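# Assemble two printed parts to match the model on the stand

## Task

Join the two loose printed parts so that they match the assembled example shown on the stand. That example is only for reference. The robot must stay upright and must not finish leaning, or the task counts as failed. Also, nothing may be knocked over or moved out of the work area.

## Robot and tools

ROBOT. The robot has a two-wheeled base that drives straight or turns in place but cannot slide sideways. On it stands a lifting column that carries a tilting head and two six-joint arms, left and right, each ending in a two-finger gripper. Shoulder height S = 0.90 m + column_m. With the arms folded, the robot is 0.73 m long and 0.62 m wide, and its front lies 0.40 m ahead of the column.

FRAMES. The base frame has its origin on the floor below the column, between the drive wheels. x points forward, y to the left and z up, in metres. left_hand and right_hand are reported in this frame. Each is the point where the fingers meet, and the fingertips reach 8 mm past it. Their quat_wxyz rotates (0,0,1) onto the finger direction, and the hand's y axis runs along the opening. The odometry frame is the base frame as it stood at the start. base_odometry comes from wheel turns only, so slip shows up as travel. Heading is in rad, with left positive.

move. A single call may carry base, joints, or both, plus the optional speeds, min_time_s, cameras and blocking.
- base: an object with exactly one key. translate_m is a relative drive in metres, forward positive, from -3 to 3. rotate_rad is a relative turn in place, counter-clockwise (left) positive, from -3.2 to 3.2. Both count from the base's last reported position.
- joints: one object for the whole robot, keyed by joint name. Every value is an absolute target, never an offset. column_m: 0 to 0.8 m. head_tilt_rad: -0.61 to 1.308, where 0 is about level and positive tilts down. For each side, with prefix left_ or right_: joint1_rad -2.879 to 2.879; joint2_rad 0 to 3.141; joint3_rad 0 to 3.019; joint4_rad -1.692 to 1.57; joint5_rad -1.57 to 1.57 (positive swings the hand to the robot's right); joint6_rad -2.094 to 2.094 (hand roll, positive clockwise when seen from behind); gripper_m 0 to 0.093 m fingertip gap, where 0 is closed. A joint counts as done within its tolerance, for example ±0.005 for the column, ±0.14 for joint2 and ±0.003 for the grippers.
- speeds: caps for this action only. translate_m 0.05 to 0.8 m/s; rotate_rad 0.1 to 1 rad/s.
- min_time_s: 0.1 to 8 s, the shortest time any arm or gripper motion in the action may take.
- cameras: a list chosen from cam_head_left, cam_head_right, cam_left_wrist, cam_right_wrist, nav_camera, or all.
- blocking: false makes the call return within about 0.5 s while the motion continues.
A call with no action simply returns the state and images.

ARM GEOMETRY. Set joint1 to -1.57 (left) or 1.57 (right) and joints 5 and 6 to 0. The arm then moves in a vertical plane pointing straight ahead, 0.23 m to that side. Let a = j2 - 0.35, b = 1.05 + j2 - j3 and c = b - j4. The hand point is then 0.12 + 0.39 sin a + 0.38 cos b + 0.25 cos c m forward and S + 0.39 cos a - 0.38 sin b - 0.25 sin c m up. For example, j2, j3, j4 = 0.92, 0.78, 0.14 give 0.60 m ahead and 0.25 m below S. The real hand may sit up to about 7 cm lower and nearer the column, or about 14 cm with a load, so go by the reported hand position. Small changes, under about 0.03 rad (0.08 for joints 2 and 3), may not move a joint at all. When raising the hand, it drifts toward the column. To make contact softly, step about 0.05 rad per call.

OTHER TOOLS. wait(seconds 0 to 10, cameras) lets time pass and ends early once motions have settled. stop(cameras) brakes everything still moving. zoom_image(camera, region=[x0,y0,x1,y1]) enlarges part of the latest 672x504 image, at most 504x504 pixels. read_manual(section="licences") returns only licence text. finished_scene(scene=1) ends the scene for good, so call it only once the parts are assembled and will stay that way.

RESULT LINES. joint_status and base_status show one of: done, moving, off_target, contact_stop (column or base only), time_out, stopped, not_followed or limit_stop_at_motor_heat. The "move" line reads done or gives the worst status. "pictures" lists the images in order. on_its_own reports things you did not command; its "held at" value is a target, not a reading. "earlier move" describes a non-blocking move. "joint command not followed" means the safety check blocked an arm. To recover, move each joint of that action at least 0.05 rad back. If turned_by_wheels and turned_by_imu disagree by 0.05 rad or more, the base slipped or hit something. base_tilt is in degrees. motor_effort is wheel effort in %. wheel_motors_off = 1 means the base overloaded. MOTOR HOT and OVER-TEMPERATURE FAULT warn of heat; a fault drops that arm for 30 to 60 s. If a move or wait is refused or ends in an unplanned stop, the remaining calls in that reply do not run.

GRIPPING. If the gripper reading stays at least 0.003 m above its target, it is holding something. To let go, command a gap well above the reading. Each gripper holds about 2 to 6 kg.

COLUMN. When a hand or a held part touches down, the column halts with contact_stop. It will not go down again until it has risen 0.2 m, unless the load clears.

CAMERAS. The head cameras look ahead and down by about head_tilt_rad. The wrist cameras are fisheye views along the fingers, offset toward the hand's -x; the closed fingertips appear at the centre. nav_camera sits 0.23 m up at the front of the base.

AVOID. Do not let the arms strike or press on each other, grippers included. Do not swing outstretched arms fast, especially both at once, since this can tip the robot. Do not drop or release a part while it is moving, or let it fall far. Do not knock the stand or anything out of the work area. Do not push arms or base hard: push only briefly, ease a stuck arm by sending its reported joint positions back as targets, and back the base off 0.05 m after a contact_stop. Lower arms only while column_m is 0.3 or more, so they clear the housing.

Each tool is called after "Call:" as name([rows], argument=value, ...), one row to a line, values as JSON.

## Session

I'll start by looking at the scene.

Call:
move(cameras=["all"])

Scene clock: 0.00 s.
Joint torques (N m): no reading
Heat: left arm: hottest shoulder 40 °C; right arm: hottest elbow 40 °C.
base_odometry: x=+0.000 y=+0.000 heading=+0.000
turned_by_wheels: +0.000
turned_by_imu: +0.000
base_tilt: forward=-0.7 right=-0.4
base_status: not commanded
joint_positions: column_m=+0.554 head_tilt_rad=+0.876 left_joint1_rad=-1.580 left_joint2_rad=+0.880 left_joint3_rad=+0.409 left_joint4_rad=-0.948 left_joint5_rad=+0.003 left_joint6_rad=-0.100 left_gripper_m=+0.09396 right_joint1_rad=+1.563 right_joint2_rad=+0.864 right_joint3_rad=+0.411 right_joint4_rad=-0.927 right_joint5_rad=-0.017 right_joint6_rad=-0.013 right_gripper_m=+0.09396
joint_status: not commanded
wheel_motors_off: 0
motor_effort: left_wheel=+2 right_wheel=+2
left_hand: x=+0.1464 y=+0.2220 z=+1.2511 quat_wxyz=(+0.432, +0.042, -0.901, -0.018) (m; base frame)
right_hand: x=+0.1541 y=-0.2242 z=+1.2472 quat_wxyz=(+0.415, -0.001, -0.910, -0.008) (m; base frame)
pictures: cam_head_left, cam_head_right, cam_left_wrist, cam_right_wrist, nav_camera

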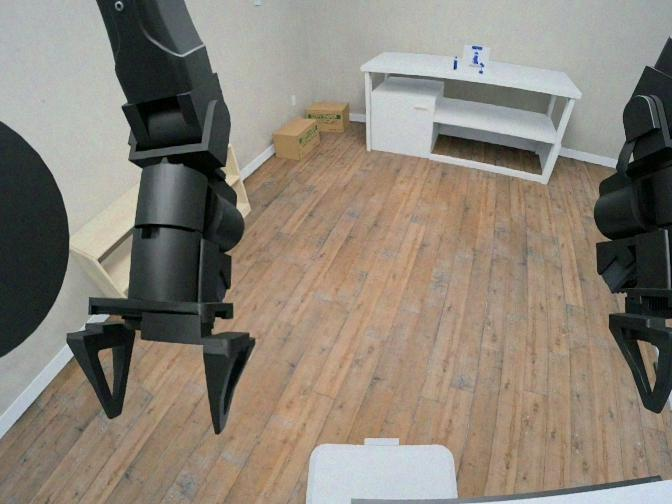

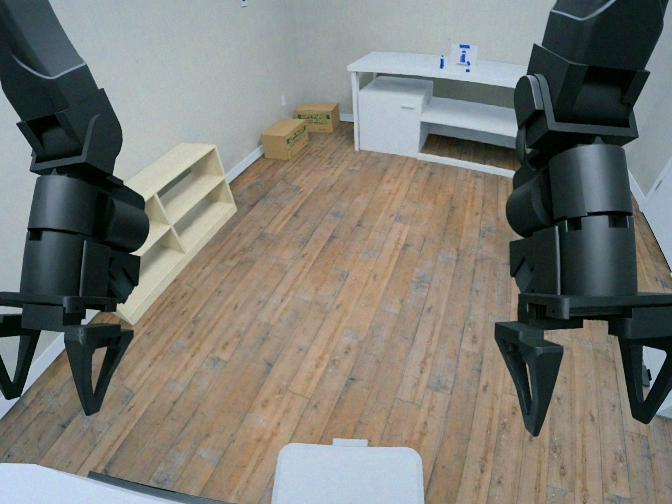

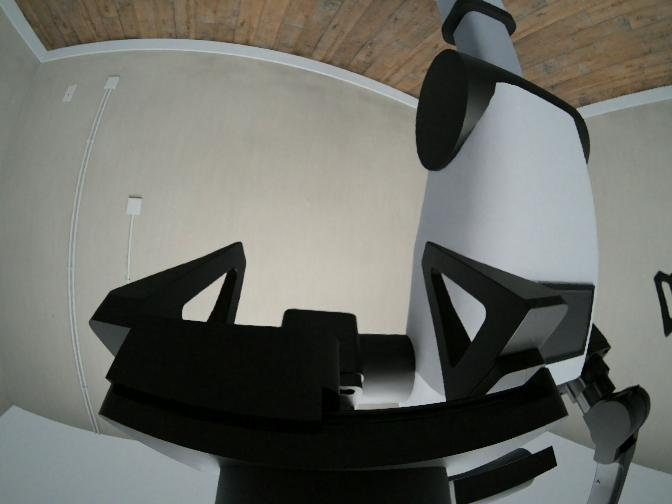

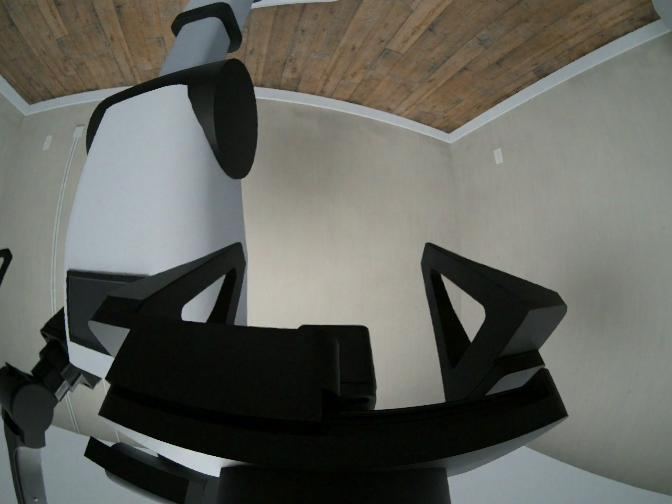

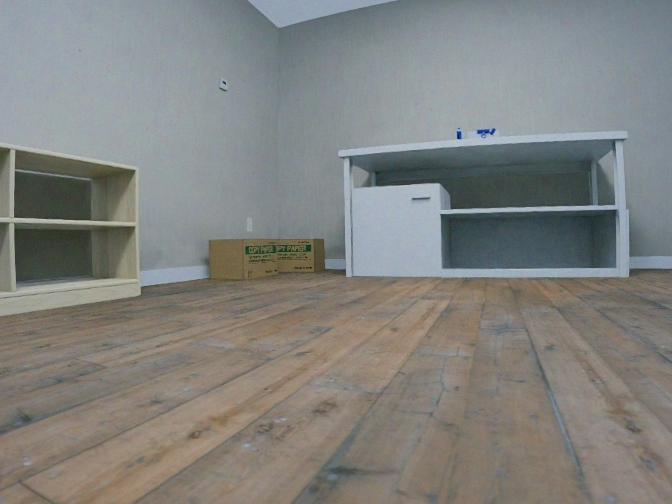

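Call:
zoom_image(camera="cam_head_left", region=[430, 30, 530, 105])

Call:
zoom_image(camera="cam_head_right", region=[410, 30, 510, 105])

Call:
zoom_image(camera="nav_camera", region=[420, 100, 540, 190])

Scaled by 5.040 from the camera's 672x504 image, which has a finer 960x720 frame.

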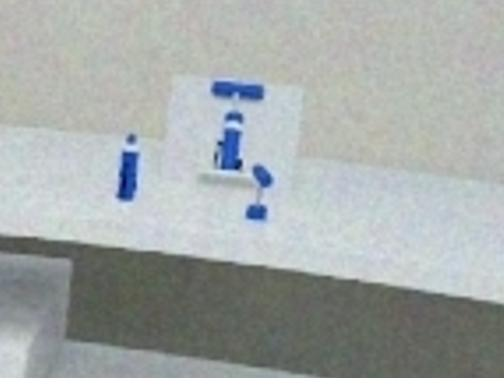

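Scaled by 5.040 from the camera's 672x504 image, which has a finer 960x720 frame.

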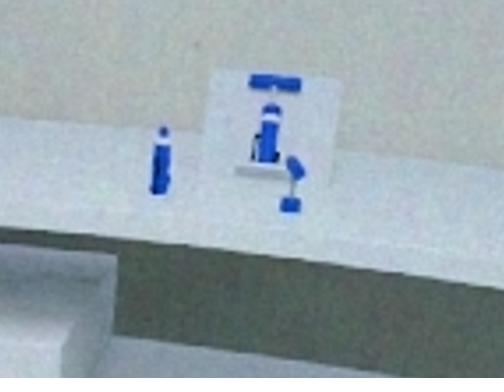

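Scaled by 4.200 from the camera's 672x504 image, which has a finer 960x720 frame.

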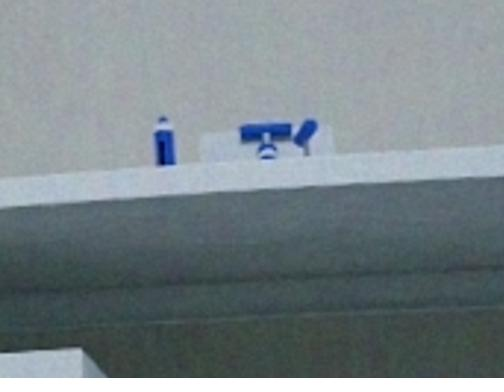

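Call:
move(base={"rotate_rad": -0.207}, cameras=[])

Call:
move(base={"translate_m": 1.5}, cameras=["cam_head_left", "cam_head_right", "nav_camera"])

Scene clock: 51.70 s.
Joint torques (N m): left_arm=[-0.09 -4.72 -0.99 -1.32 0.08 -0.03] | right_arm=[-0.73 -5.25 -0.9 -1.02 -0.04 -0.01]
Heat: left arm: hottest shoulder 41 °C; right arm: hottest elbow 39 °C.
move: done
base_odometry: x=+0.000 y=+0.000 heading=-0.205
turned_by_wheels: -0.205
turned_by_imu: -0.204
base_tilt: forward=-0.7 right=-0.4
base_status: done
joint_positions: column_m=+0.554 head_tilt_rad=+0.876 left_joint1_rad=-1.580 left_joint2_rad=+0.880 left_joint3_rad=+0.409 left_joint4_rad=-0.948 left_joint5_rad=+0.003 left_joint6_rad=-0.100 left_gripper_m=+0.09396 right_joint1_rad=+1.563 right_joint2_rad=+0.864 right_joint3_rad=+0.411 right_joint4_rad=-0.927 right_joint5_rad=-0.017 right_joint6_rad=-0.013 right_gripper_m=+0.09396
joint_status: not commanded
wheel_motors_off: 0
motor_effort: left_wheel=-1(28) right_wheel=-4(41)
left_hand: x=+0.1464 y=+0.2220 z=+1.2511 quat_wxyz=(+0.432, +0.042, -0.901, -0.018) (m; base frame)
right_hand: x=+0.1541 y=-0.2242 z=+1.2472 quat_wxyz=(+0.415, -0.001, -0.910, -0.008) (m; base frame)
pictures: none
No camera images: "cameras" was empty.

Scene clock: 55.57 s.
Joint torques (N m): left_arm=[0.03 -4.78 -0.92 -1.32 0.07 -0.04] | right_arm=[-0.5 -5.42 -1.14 -0.95 0.01 -0.05]
Heat: left arm: hottest shoulder 41 °C; right arm: hottest elbow 39 °C.
move: done
base_odometry: x=+1.469 y=-0.306 heading=-0.206
turned_by_wheels: +0.000
turned_by_imu: +0.000
base_tilt: forward=-0.6 right=-0.4
base_status: done
joint_positions: column_m=+0.554 head_tilt_rad=+0.876 left_joint1_rad=-1.580 left_joint2_rad=+0.880 left_joint3_rad=+0.409 left_joint4_rad=-0.948 left_joint5_rad=+0.003 left_joint6_rad=-0.100 left_gripper_m=+0.09396 right_joint1_rad=+1.563 right_joint2_rad=+0.864 right_joint3_rad=+0.413 right_joint4_rad=-0.927 right_joint5_rad=-0.017 right_joint6_rad=-0.013 right_gripper_m=+0.09396
joint_status: not commanded
wheel_motors_off: 0
motor_effort: left_wheel=-1(40) right_wheel=-1(43)
left_hand: x=+0.1466 y=+0.2220 z=+1.2510 quat_wxyz=(+0.432, +0.042, -0.901, -0.018) (m; base frame)
right_hand: x=+0.1551 y=-0.2242 z=+1.2469 quat_wxyz=(+0.414, -0.001, -0.910, -0.008) (m; base frame)
pictures: cam_head_left, cam_head_right, nav_camera

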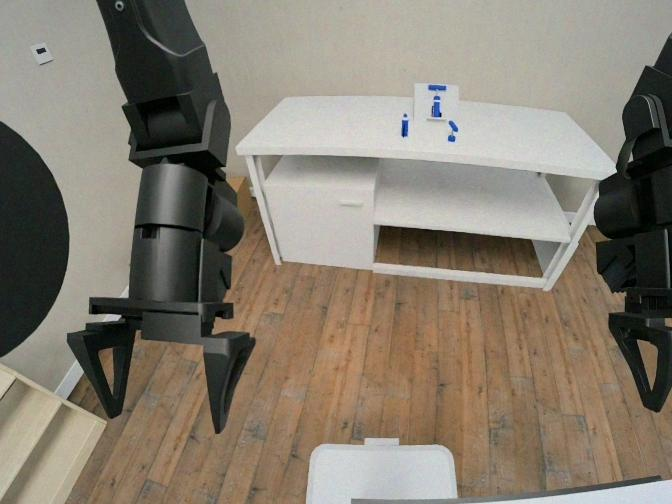

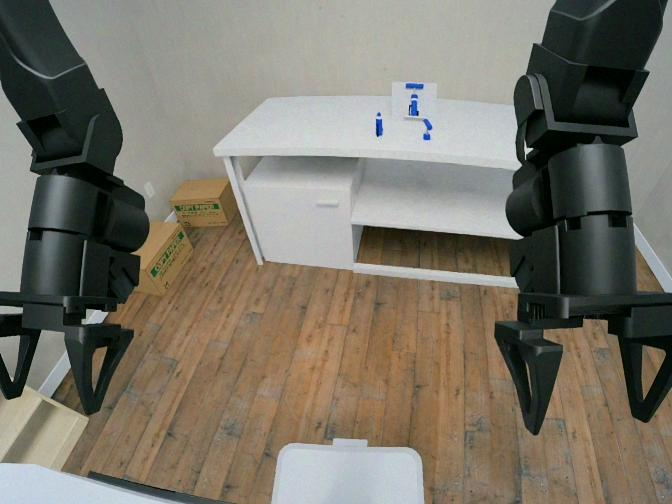

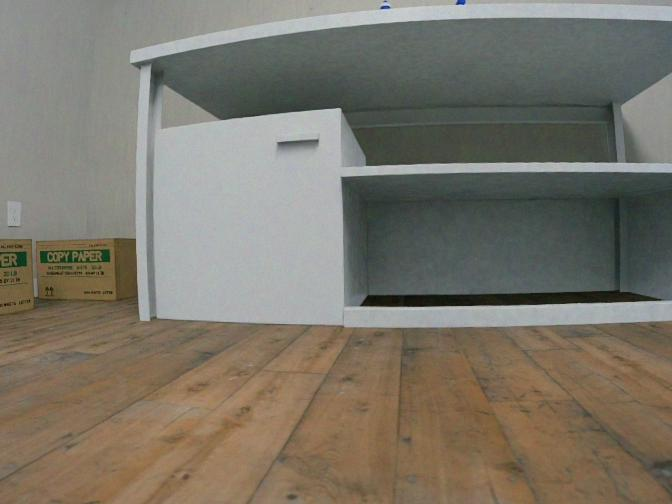

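Call:
zoom_image(camera="cam_head_left", region=[380, 70, 480, 145])

Call:
zoom_image(camera="cam_head_right", region=[355, 70, 455, 145])

Scaled by 5.040 from the camera's 672x504 image, which has a finer 960x720 frame.

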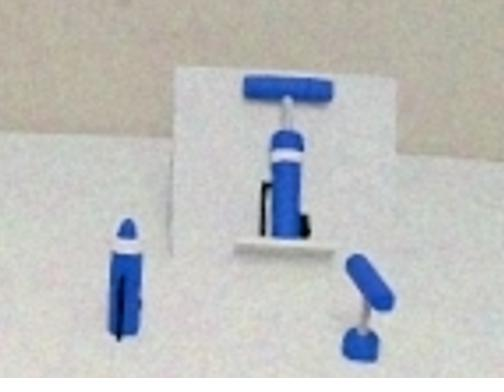

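Scaled by 5.040 from the camera's 672x504 image, which has a finer 960x720 frame.

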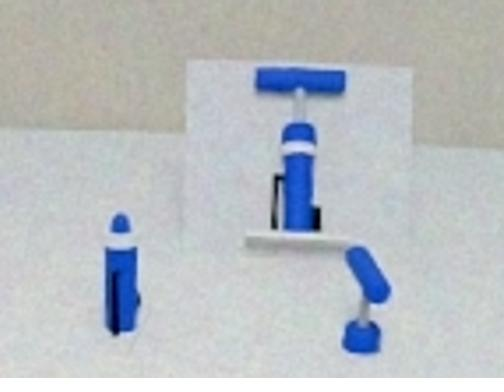

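Call:
move(base={"rotate_rad": -0.15}, cameras=[])

Call:
move(base={"translate_m": 0.6}, cameras=["cam_head_left", "cam_head_right", "nav_camera"])

Scene clock: 117.27 s.
Joint torques (N m): left_arm=[-0.09 -4.84 -0.95 -1.31 0.07 -0.03] | right_arm=[-0.38 -5.95 -1.17 -0.99 -0.06 0]
Heat: left arm: hottest shoulder 41 °C; right arm: hottest elbow 39 °C.
move: done
base_odometry: x=+1.469 y=-0.307 heading=-0.355
turned_by_wheels: -0.149
turned_by_imu: -0.146
base_tilt: forward=-0.7 right=-0.4
base_status: done
joint_positions: column_m=+0.554 head_tilt_rad=+0.876 left_joint1_rad=-1.580 left_joint2_rad=+0.880 left_joint3_rad=+0.409 left_joint4_rad=-0.948 left_joint5_rad=+0.003 left_joint6_rad=-0.100 left_gripper_m=+0.09396 right_joint1_rad=+1.563 right_joint2_rad=+0.864 right_joint3_rad=+0.413 right_joint4_rad=-0.927 right_joint5_rad=-0.017 right_joint6_rad=-0.013 right_gripper_m=+0.09396
joint_status: not commanded
wheel_motors_off: 0
motor_effort: left_wheel=+0(35) right_wheel=+0(44)
left_hand: x=+0.1466 y=+0.2220 z=+1.2510 quat_wxyz=(+0.432, +0.042, -0.901, -0.018) (m; base frame)
right_hand: x=+0.1551 y=-0.2242 z=+1.2469 quat_wxyz=(+0.414, -0.001, -0.910, -0.008) (m; base frame)
pictures: none
No camera images: "cameras" was empty.

Scene clock: 119.83 s.
Joint torques (N m): left_arm=[-0.03 -4.78 -1.06 -1.33 0.06 -0.03] | right_arm=[-0.85 -5.25 -1.22 -1.03 -0.1 -0.06]
Heat: left arm: hottest shoulder 41 °C; right arm: hottest elbow 39 °C.
move: done
base_odometry: x=+2.032 y=-0.515 heading=-0.355
turned_by_wheels: +0.000
turned_by_imu: +0.001
base_tilt: forward=-0.7 right=-0.4
base_status: done
joint_positions: column_m=+0.554 head_tilt_rad=+0.876 left_joint1_rad=-1.580 left_joint2_rad=+0.880 left_joint3_rad=+0.411 left_joint4_rad=-0.948 left_joint5_rad=+0.003 left_joint6_rad=-0.100 left_gripper_m=+0.09396 right_joint1_rad=+1.563 right_joint2_rad=+0.864 right_joint3_rad=+0.414 right_joint4_rad=-0.927 right_joint5_rad=-0.017 right_joint6_rad=-0.013 right_gripper_m=+0.09396
joint_status: not commanded
wheel_motors_off: 0
motor_effort: left_wheel=+0(34) right_wheel=+1(46)
left_hand: x=+0.1476 y=+0.2220 z=+1.2507 quat_wxyz=(+0.431, +0.042, -0.901, -0.018) (m; base frame)
right_hand: x=+0.1557 y=-0.2242 z=+1.2467 quat_wxyz=(+0.414, -0.001, -0.910, -0.008) (m; base frame)
pictures: cam_head_left, cam_head_right, nav_camera

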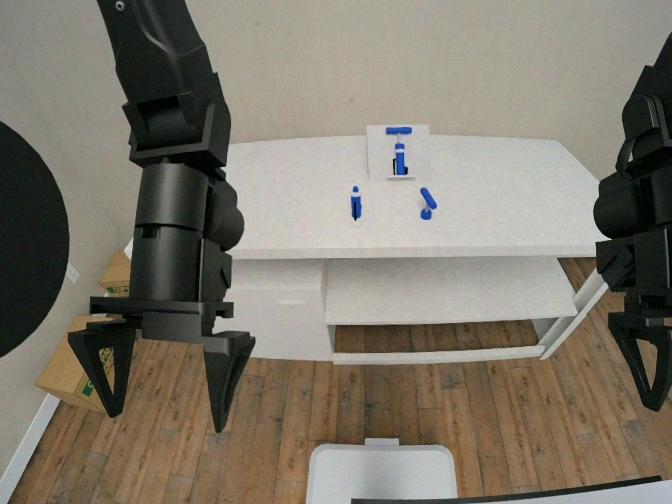

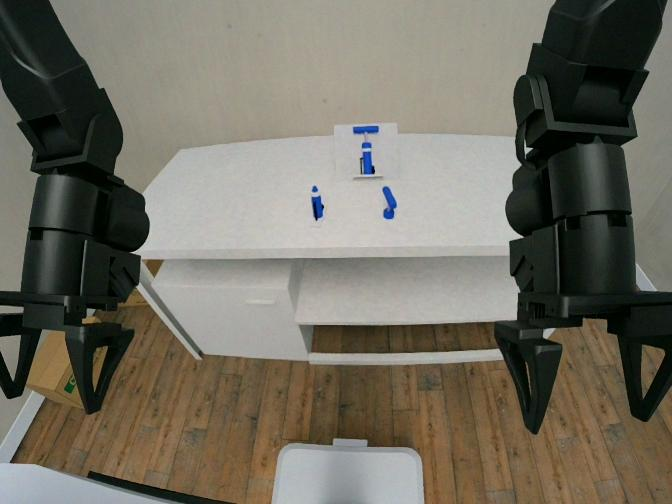

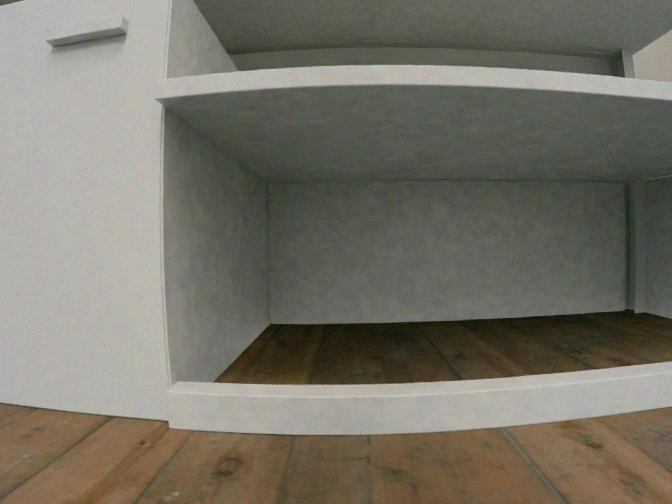

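Call:
zoom_image(camera="cam_head_left", region=[335, 115, 455, 235])

Call:
zoom_image(camera="cam_head_right", region=[295, 115, 415, 235])

Scaled by 4.200 from the camera's 672x504 image, which has a finer 960x720 frame.

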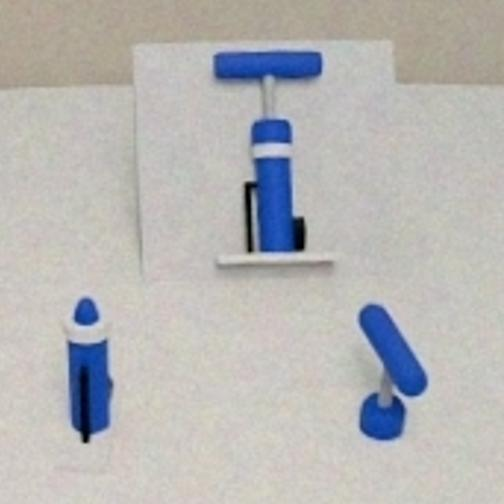

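Scaled by 4.200 from the camera's 672x504 image, which has a finer 960x720 frame.

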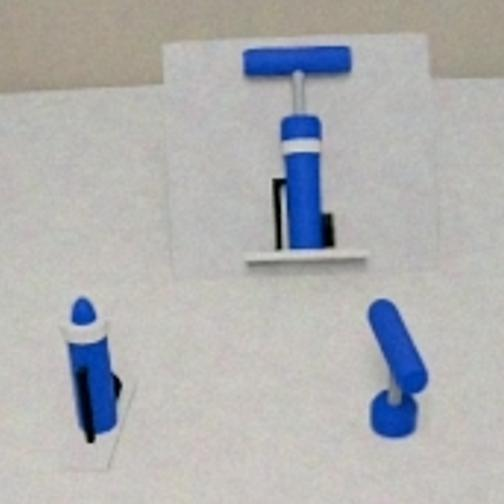

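Call:
move(base={"translate_m": 0.3}, speeds={"translate_m": 0.3}, cameras=["cam_head_left", "cam_head_right", "nav_camera"])

Scene clock: 318.13 s.
Joint torques (N m): left_arm=[-0.03 -4.84 -1.02 -1.35 0.07 -0.03] | right_arm=[-0.85 -5.3 -0.95 -1.11 -0.06 0.02]
Heat: left arm: hottest shoulder 40 °C; right arm: hottest elbow 38 °C.
move: done
base_odometry: x=+2.313 y=-0.619 heading=-0.354
turned_by_wheels: +0.000
turned_by_imu: +0.002
base_tilt: forward=-0.7 right=-0.4
base_status: done
joint_positions: column_m=+0.554 head_tilt_rad=+0.876 left_joint1_rad=-1.580 left_joint2_rad=+0.880 left_joint3_rad=+0.409 left_joint4_rad=-0.948 left_joint5_rad=+0.003 left_joint6_rad=-0.100 left_gripper_m=+0.09396 right_joint1_rad=+1.563 right_joint2_rad=+0.864 right_joint3_rad=+0.412 right_joint4_rad=-0.927 right_joint5_rad=-0.017 right_joint6_rad=-0.013 right_gripper_m=+0.09396
joint_status: not commanded
wheel_motors_off: 0
motor_effort: left_wheel=+0(28) right_wheel=-1(28)
left_hand: x=+0.1466 y=+0.2220 z=+1.2510 quat_wxyz=(+0.432, +0.042, -0.901, -0.018) (m; base frame)
right_hand: x=+0.1545 y=-0.2242 z=+1.2470 quat_wxyz=(+0.415, -0.001, -0.910, -0.008) (m; base frame)
pictures: cam_head_left, cam_head_right, nav_camera

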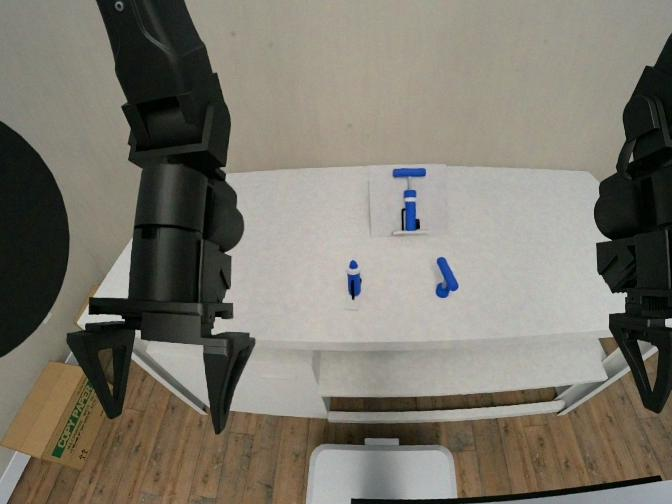

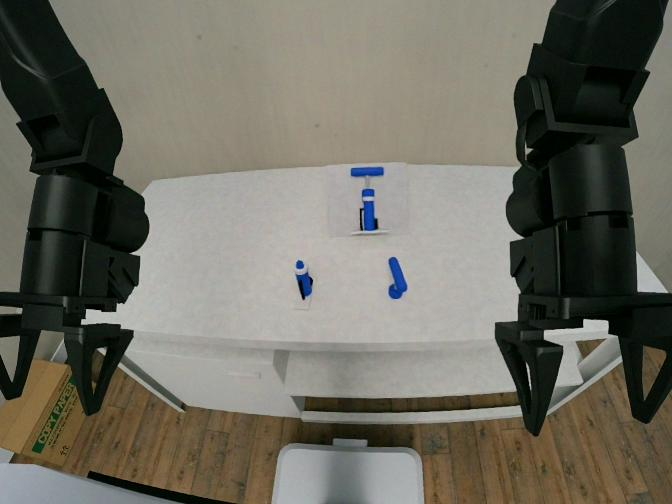

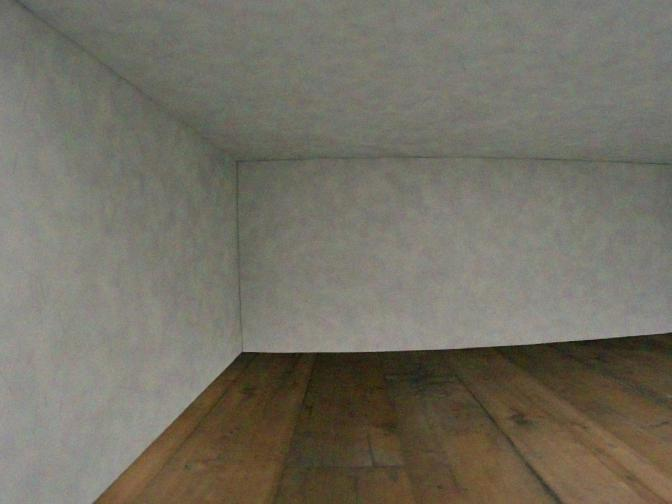

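Call:
zoom_image(camera="cam_head_left", region=[330, 160, 480, 320])

Call:
zoom_image(camera="cam_head_right", region=[280, 160, 430, 320])

Call:
zoom_image(camera="cam_head_left", region=[370, 160, 450, 240])

Call:
zoom_image(camera="cam_head_right", region=[325, 160, 405, 240])

Scaled by 3.150 from the camera's 672x504 image, which has a finer 960x720 frame.

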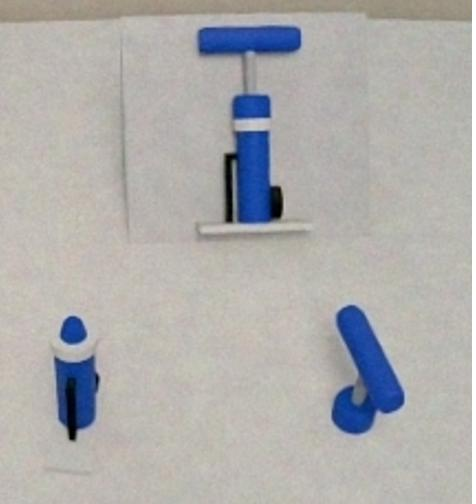

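Scaled by 3.150 from the camera's 672x504 image, which has a finer 960x720 frame.

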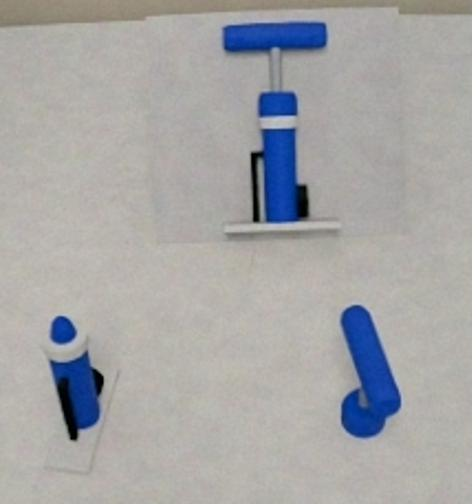

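Scaled by 6.300 from the camera's 672x504 image, which has a finer 960x720 frame.

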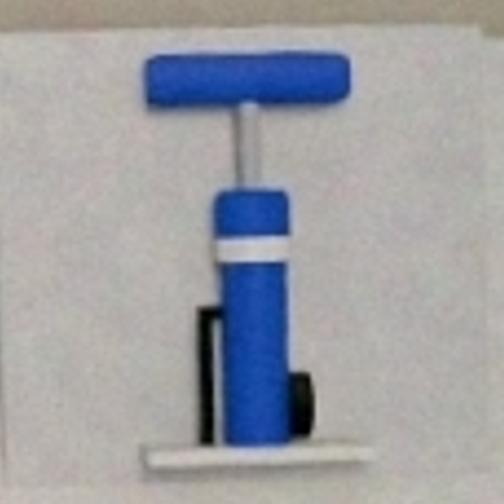

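Scaled by 6.300 from the camera's 672x504 image, which has a finer 960x720 frame.

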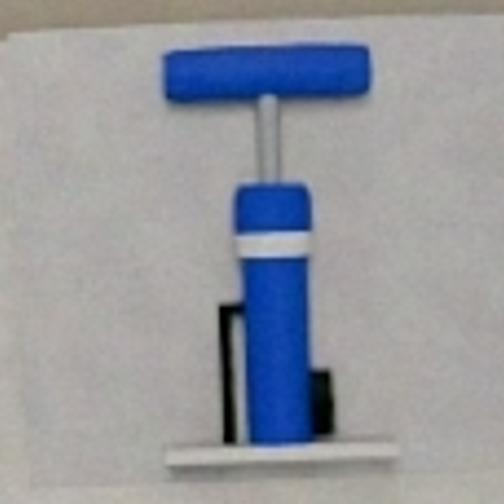

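Call:
move(joints={"right_joint1_rad": 1.829, "right_joint2_rad": 1.203, "right_joint3_rad": 1.082, "right_joint4_rad": -0.417, "right_joint5_rad": 0.223, "right_joint6_rad": -0.039, "left_joint1_rad": -1.209, "left_joint2_rad": 1.809, "left_joint3_rad": 1.148, "left_joint4_rad": 0.461, "left_joint5_rad": 1.5, "left_joint6_rad": 1.2, "head_tilt_rad": 0.95}, min_time_s=3, cameras=["cam_head_left", "cam_head_right", "cam_left_wrist", "cam_right_wrist"])

Scene clock: 495.23 s.
Joint torques (N m): left_arm=[4.01 -13.16 -0.61 0.34 0.95 0.08] | right_arm=[2.43 -12.16 4.52 1.05 0.15 -0.13]
Heat: left arm: hottest shoulder 40 °C; right arm: hottest elbow 38 °C.
move: time_out
base_odometry: x=+2.313 y=-0.619 heading=-0.354
turned_by_wheels: +0.000
turned_by_imu: +0.003
base_tilt: forward=-0.7 right=-0.4
base_status: not commanded
joint_positions: column_m=+0.554 head_tilt_rad=+0.950 left_joint1_rad=-1.256 left_joint2_rad=+1.684 left_joint3_rad=+1.070 left_joint4_rad=+0.303 left_joint5_rad=+1.341 left_joint6_rad=+1.044 left_gripper_m=+0.09397 right_joint1_rad=+1.810 right_joint2_rad=+1.191 right_joint3_rad=+1.059 right_joint4_rad=-0.428 right_joint5_rad=+0.220 right_joint6_rad=-0.030 right_gripper_m=+0.09396
joint_status: left_joint1_rad time_out (moved +0.324 of +0.371); left_joint4_rad time_out (moved +1.250 of +1.409); left_joint5_rad time_out (moved +1.337 of +1.497); left_joint6_rad time_out (moved +1.144 of +1.300); the others done
wheel_motors_off: 0
on_its_own: left_joint1_rad is held at -1.258, not at your -1.209, since a time_out; left_joint4_rad is held at +0.303, not at your +0.461, since a time_out; left_joint5_rad is held at +1.341, not at your +1.500, since a time_out; left_joint6_rad is held at +1.051, not at your +1.200, since a time_out
motor_effort: left_wheel=+1(3) right_wheel=-2(4)
left_hand: x=+0.5002 y=+0.2347 z=+1.0313 quat_wxyz=(-0.353, -0.441, -0.737, +0.371) (m; base frame)
right_hand: x=+0.5452 y=-0.1369 z=+1.1199 quat_wxyz=(+0.012, +0.078, -0.997, +0.007) (m; base frame)
pictures: cam_head_left, cam_head_right, cam_left_wrist, cam_right_wrist
joint command not followed: on one or more control steps a check withheld the commanded joint targets of the left arm, and it was not sent them on those steps.
cause: the commanded joint targets, or the way to them, would bring two parts of the arm too close to each other (its wrist (the part past joint 4) and its wrist camera, with left_joint5_rad and left_joint6_rad between them, under 1 mm apart when it was first held).
camera_calibration:
cam_head_left: T_world_to_cam=[[0.0550366, -0.995043, -0.0828305, 0.183518], [-0.758964, 0.0122139, -0.651018, 1.02756], [0.648803, 0.0986952, -0.754529, 1.06371], [0, 0, 0, 1]] pos_world=[0.0796448, 0.0650745, 1.48676]
cam_head_right: T_world_to_cam=[[0.0534232, -0.995259, -0.0812732, 0.0613463], [-0.758756, 0.0124536, -0.651256, 1.02806], [0.649181, 0.0964587, -0.754493, 1.06353], [0, 0, 0, 1]] pos_world=[0.086351, -0.0543341, 1.47694]
cam_left_wrist: T_world_to_cam=[[-0.911122, -0.340076, 0.232819, 0.294829], [-0.409286, 0.81294, -0.414263, 0.444994], [-0.0483874, -0.472734, -0.879876, 1.16603], [0, 0, 0, 1]] pos_world=[0.507176, 0.289731, 1.14166]
cam_right_wrist: T_world_to_cam=[[0.162505, -0.986704, 0.00253498, -0.226736], [-0.782967, -0.127386, 0.608881, -0.268601], [-0.600462, -0.100931, -0.793258, 1.33222], [0, 0, 0, 1]] pos_world=[0.626488, -0.123476, 1.22091]

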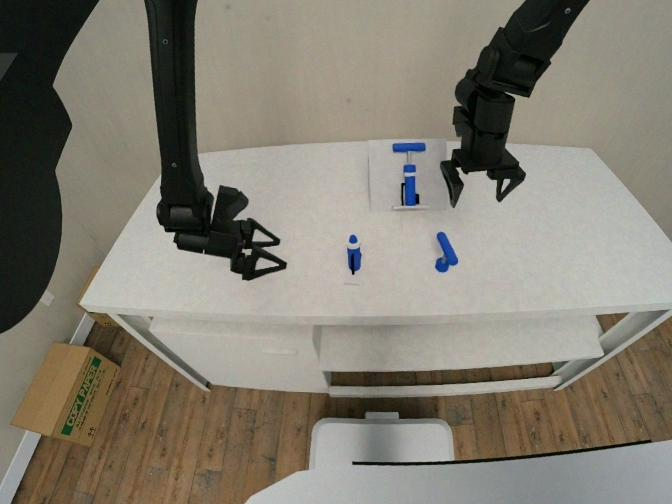

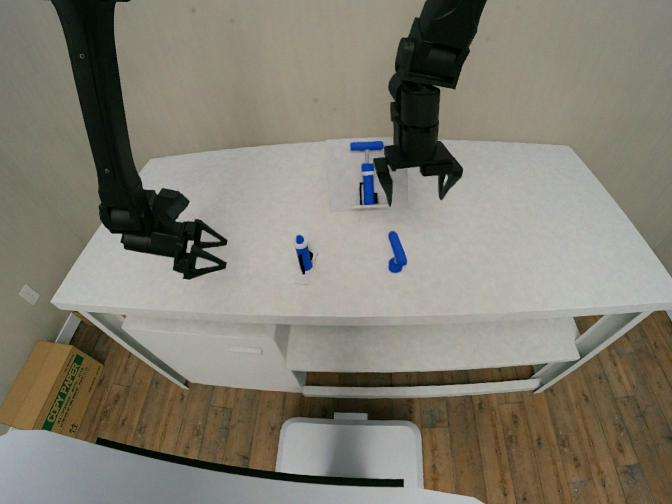

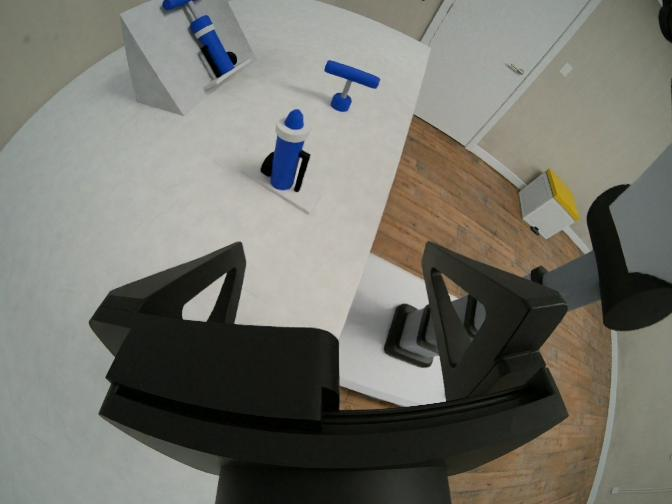

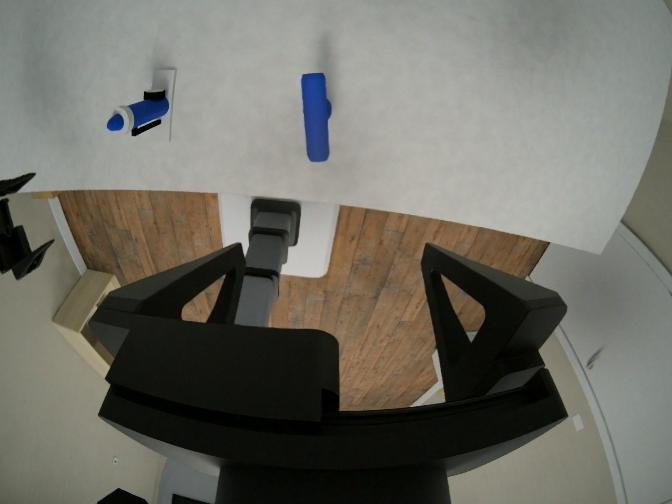

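Call:
zoom_image(camera="cam_left_wrist", region=[240, 90, 340, 220])

Call:
zoom_image(camera="cam_left_wrist", region=[300, 40, 400, 125])

Call:
zoom_image(camera="cam_right_wrist", region=[90, 50, 190, 150])

Call:
zoom_image(camera="cam_right_wrist", region=[270, 60, 370, 170])

Scaled by 3.877 from the camera's 672x504 image, which has a finer 960x720 frame.

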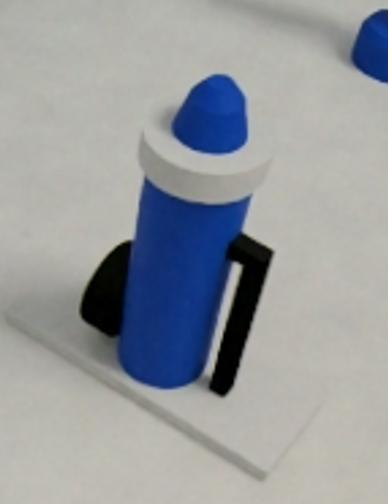

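Scaled by 5.040 from the camera's 672x504 image, which has a finer 960x720 frame.

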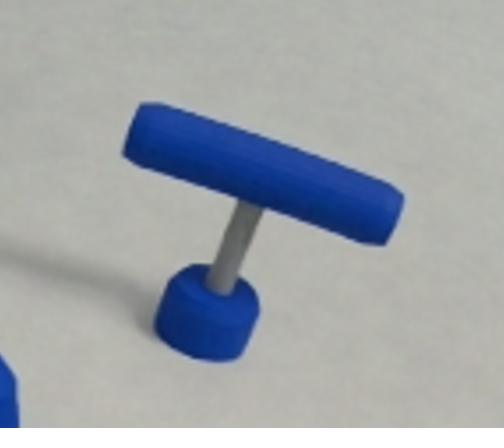

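Scaled by 5.040 from the camera's 672x504 image, which has a finer 960x720 frame.

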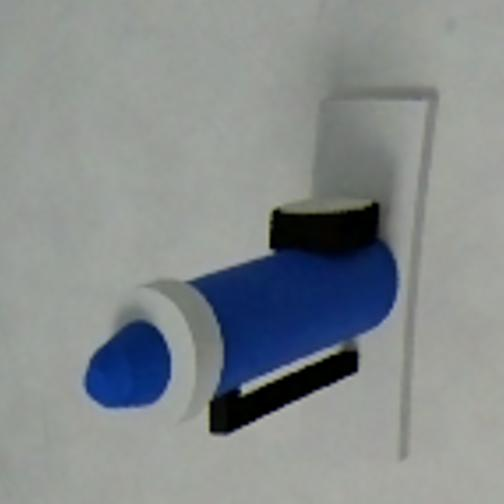

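Scaled by 4.582 from the camera's 672x504 image, which has a finer 960x720 frame.

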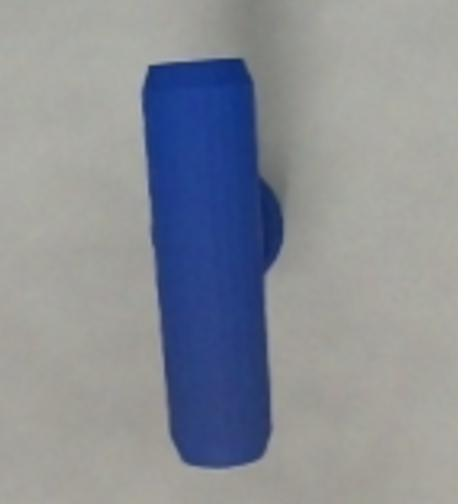

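Call:
move(joints={"right_joint1_rad": 1.82, "right_joint2_rad": 1.49, "right_joint3_rad": 1.303, "right_joint4_rad": -0.35, "right_joint5_rad": 0.212, "right_joint6_rad": -0.08, "left_joint1_rad": -1.258, "left_joint2_rad": 1.684, "left_joint3_rad": 1.07, "left_joint4_rad": 0.303, "left_joint5_rad": 1.341, "left_joint6_rad": 1.044}, min_time_s=2, cameras=["cam_head_left", "cam_head_right", "cam_left_wrist", "cam_right_wrist"])

Scene clock: 625.97 s.
Joint torques (N m): left_arm=[4.01 -13.16 -0.38 0.32 0.95 -0.01] | right_arm=[1.79 -14.15 3.74 1.02 -0.11 -0.15]
Heat: left arm: hottest shoulder 45 °C; right arm: hottest elbow 41 °C.
move: done
base_odometry: x=+2.313 y=-0.619 heading=-0.354
turned_by_wheels: +0.000
turned_by_imu: +0.002
base_tilt: forward=-0.7 right=-0.4
base_status: not commanded
joint_positions: column_m=+0.554 head_tilt_rad=+0.950 left_joint1_rad=-1.256 left_joint2_rad=+1.684 left_joint3_rad=+1.070 left_joint4_rad=+0.303 left_joint5_rad=+1.341 left_joint6_rad=+1.044 left_gripper_m=+0.09397 right_joint1_rad=+1.810 right_joint2_rad=+1.480 right_joint3_rad=+1.281 right_joint4_rad=-0.362 right_joint5_rad=+0.215 right_joint6_rad=-0.070 right_gripper_m=+0.09396
joint_status: all done
wheel_motors_off: 0
motor_effort: left_wheel=+1(3) right_wheel=-3(4)
left_hand: x=+0.5002 y=+0.2347 z=+1.0313 quat_wxyz=(-0.353, -0.441, -0.737, +0.371) (m; base frame)
right_hand: x=+0.5805 y=-0.1109 z=+1.0210 quat_wxyz=(+0.012, +0.098, -0.995, +0.005) (m; base frame)
pictures: cam_head_left, cam_head_right, cam_left_wrist, cam_right_wrist
camera_calibration:
cam_head_left: T_world_to_cam=[[0.0550366, -0.995043, -0.0828305, 0.183518], [-0.758964, 0.0122139, -0.651018, 1.02756], [0.648803, 0.0986952, -0.754529, 1.06371], [0, 0, 0, 1]] pos_world=[0.0796448, 0.0650745, 1.48676]
cam_head_right: T_world_to_cam=[[0.0534232, -0.995259, -0.0812732, 0.0613463], [-0.758756, 0.0124536, -0.651256, 1.02806], [0.649181, 0.0964587, -0.754493, 1.06353], [0, 0, 0, 1]] pos_world=[0.086351, -0.0543341, 1.47694]
cam_left_wrist: T_world_to_cam=[[-0.911122, -0.340076, 0.232819, 0.294829], [-0.409286, 0.81294, -0.414263, 0.444994], [-0.0483874, -0.472734, -0.879876, 1.16603], [0, 0, 0, 1]] pos_world=[0.507176, 0.289731, 1.14166]
cam_right_wrist: T_world_to_cam=[[0.202571, -0.979261, -0.00346657, -0.222873], [-0.776132, -0.162708, 0.609217, -0.185627], [-0.597147, -0.120719, -0.792996, 1.27326], [0, 0, 0, 1]] pos_world=[0.661402, -0.0947465, 1.12201]

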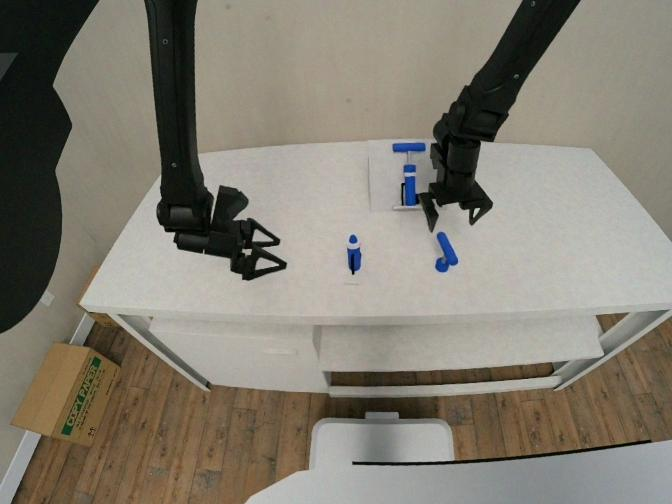

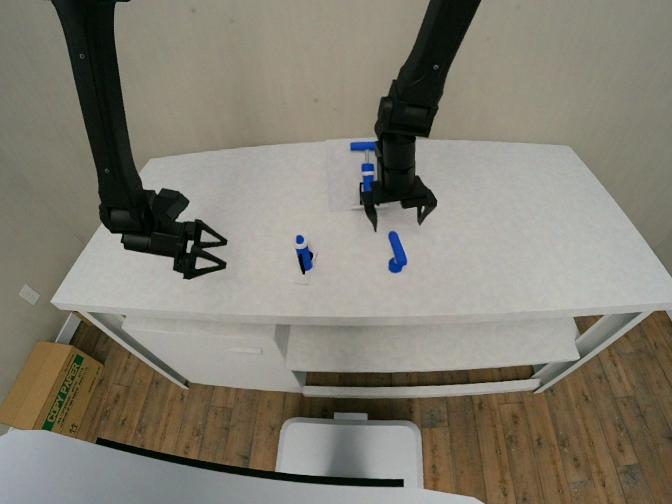

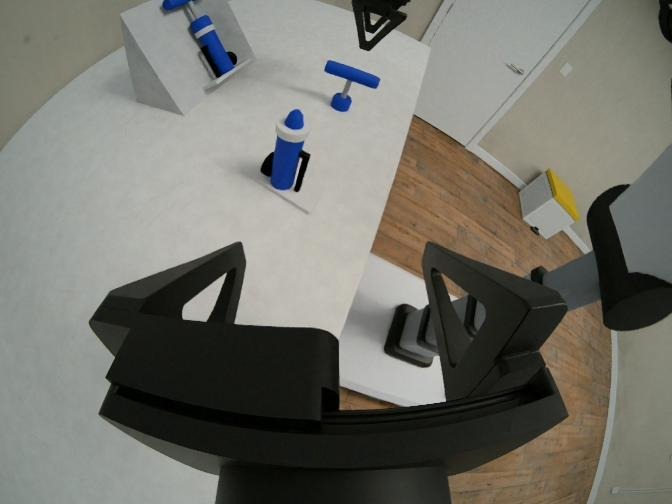

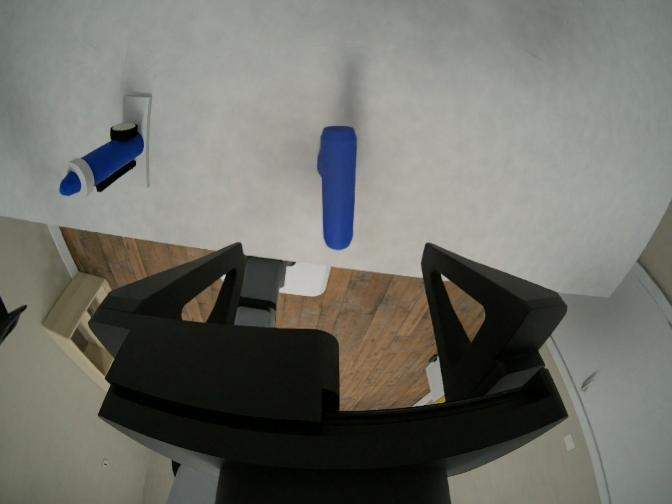

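Call:
move(joints={"right_joint1_rad": 1.774, "right_joint2_rad": 1.746, "right_joint3_rad": 1.475, "right_joint4_rad": -0.261, "right_joint5_rad": 0.174, "right_joint6_rad": -0.099}, min_time_s=2, cameras=["cam_head_left", "cam_head_right", "cam_left_wrist", "cam_right_wrist"])

Scene clock: 650.63 s.
Joint torques (N m): left_arm=[4.13 -13.04 -0.4 0.34 0.94 0] | right_arm=[0.38 -14.51 3 1.18 -0.19 -0.14]
Heat: left arm: hottest shoulder 45 °C; right arm: hottest shoulder 40 °C.
move: done
base_odometry: x=+2.313 y=-0.619 heading=-0.354
turned_by_wheels: +0.000
turned_by_imu: +0.002
base_tilt: forward=-0.7 right=-0.4
base_status: not commanded
joint_positions: column_m=+0.554 head_tilt_rad=+0.950 left_joint1_rad=-1.256 left_joint2_rad=+1.684 left_joint3_rad=+1.070 left_joint4_rad=+0.303 left_joint5_rad=+1.341 left_joint6_rad=+1.044 left_gripper_m=+0.09397 right_joint1_rad=+1.791 right_joint2_rad=+1.736 right_joint3_rad=+1.457 right_joint4_rad=-0.273 right_joint5_rad=+0.177 right_joint6_rad=-0.090 right_gripper_m=+0.09396
joint_status: all done
wheel_motors_off: 0
motor_effort: left_wheel=+1(3) right_wheel=-3(4)
left_hand: x=+0.5002 y=+0.2347 z=+1.0313 quat_wxyz=(-0.353, -0.441, -0.737, +0.371) (m; base frame)
right_hand: x=+0.5825 y=-0.0962 z=+0.9191 quat_wxyz=(+0.009, +0.102, -0.995, -0.007) (m; base frame)
pictures: cam_head_left, cam_head_right, cam_left_wrist, cam_right_wrist
camera_calibration:
cam_head_left: T_world_to_cam=[[0.0550366, -0.995043, -0.0828305, 0.183518], [-0.758964, 0.0122139, -0.651018, 1.02756], [0.648803, 0.0986952, -0.754529, 1.06371], [0, 0, 0, 1]] pos_world=[0.0796448, 0.0650745, 1.48676]
cam_head_right: T_world_to_cam=[[0.0534232, -0.995259, -0.0812732, 0.0613463], [-0.758756, 0.0124536, -0.651256, 1.02806], [0.649181, 0.0964587, -0.754493, 1.06353], [0, 0, 0, 1]] pos_world=[0.086351, -0.0543341, 1.47694]
cam_left_wrist: T_world_to_cam=[[-0.911122, -0.340076, 0.232819, 0.294829], [-0.409286, 0.81294, -0.414263, 0.444994], [-0.0483874, -0.472734, -0.879876, 1.16603], [0, 0, 0, 1]] pos_world=[0.507176, 0.289731, 1.14166]
cam_right_wrist: T_world_to_cam=[[0.210154, -0.977345, -0.0251321, -0.193583], [-0.77746, -0.182649, 0.601827, -0.114007], [-0.592783, -0.106937, -0.798231, 1.19899], [0, 0, 0, 1]] pos_world=[0.662787, -0.0818038, 1.02082]

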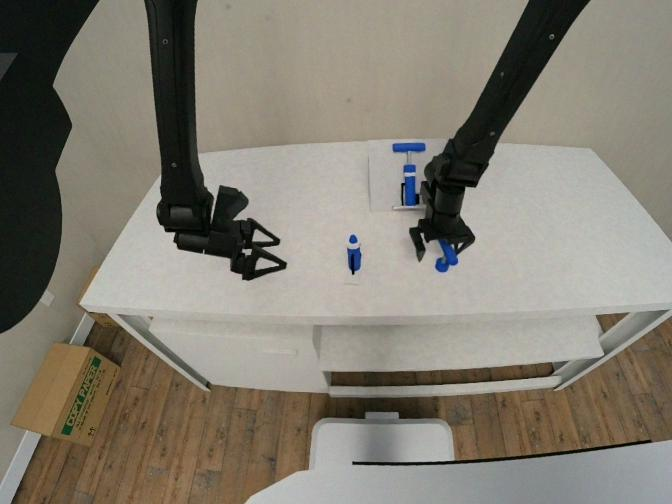

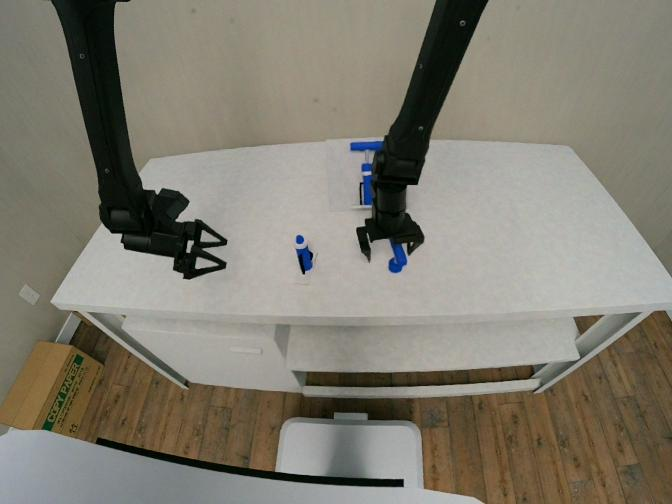

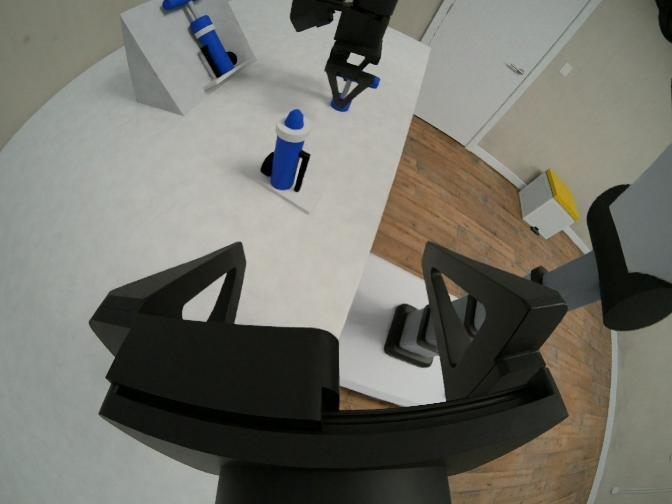

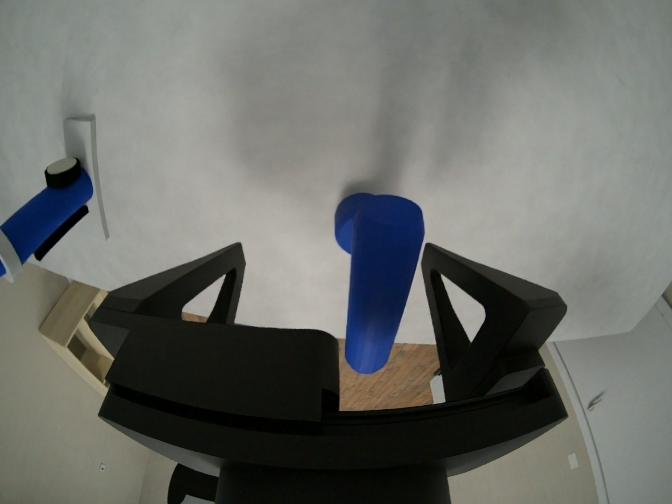

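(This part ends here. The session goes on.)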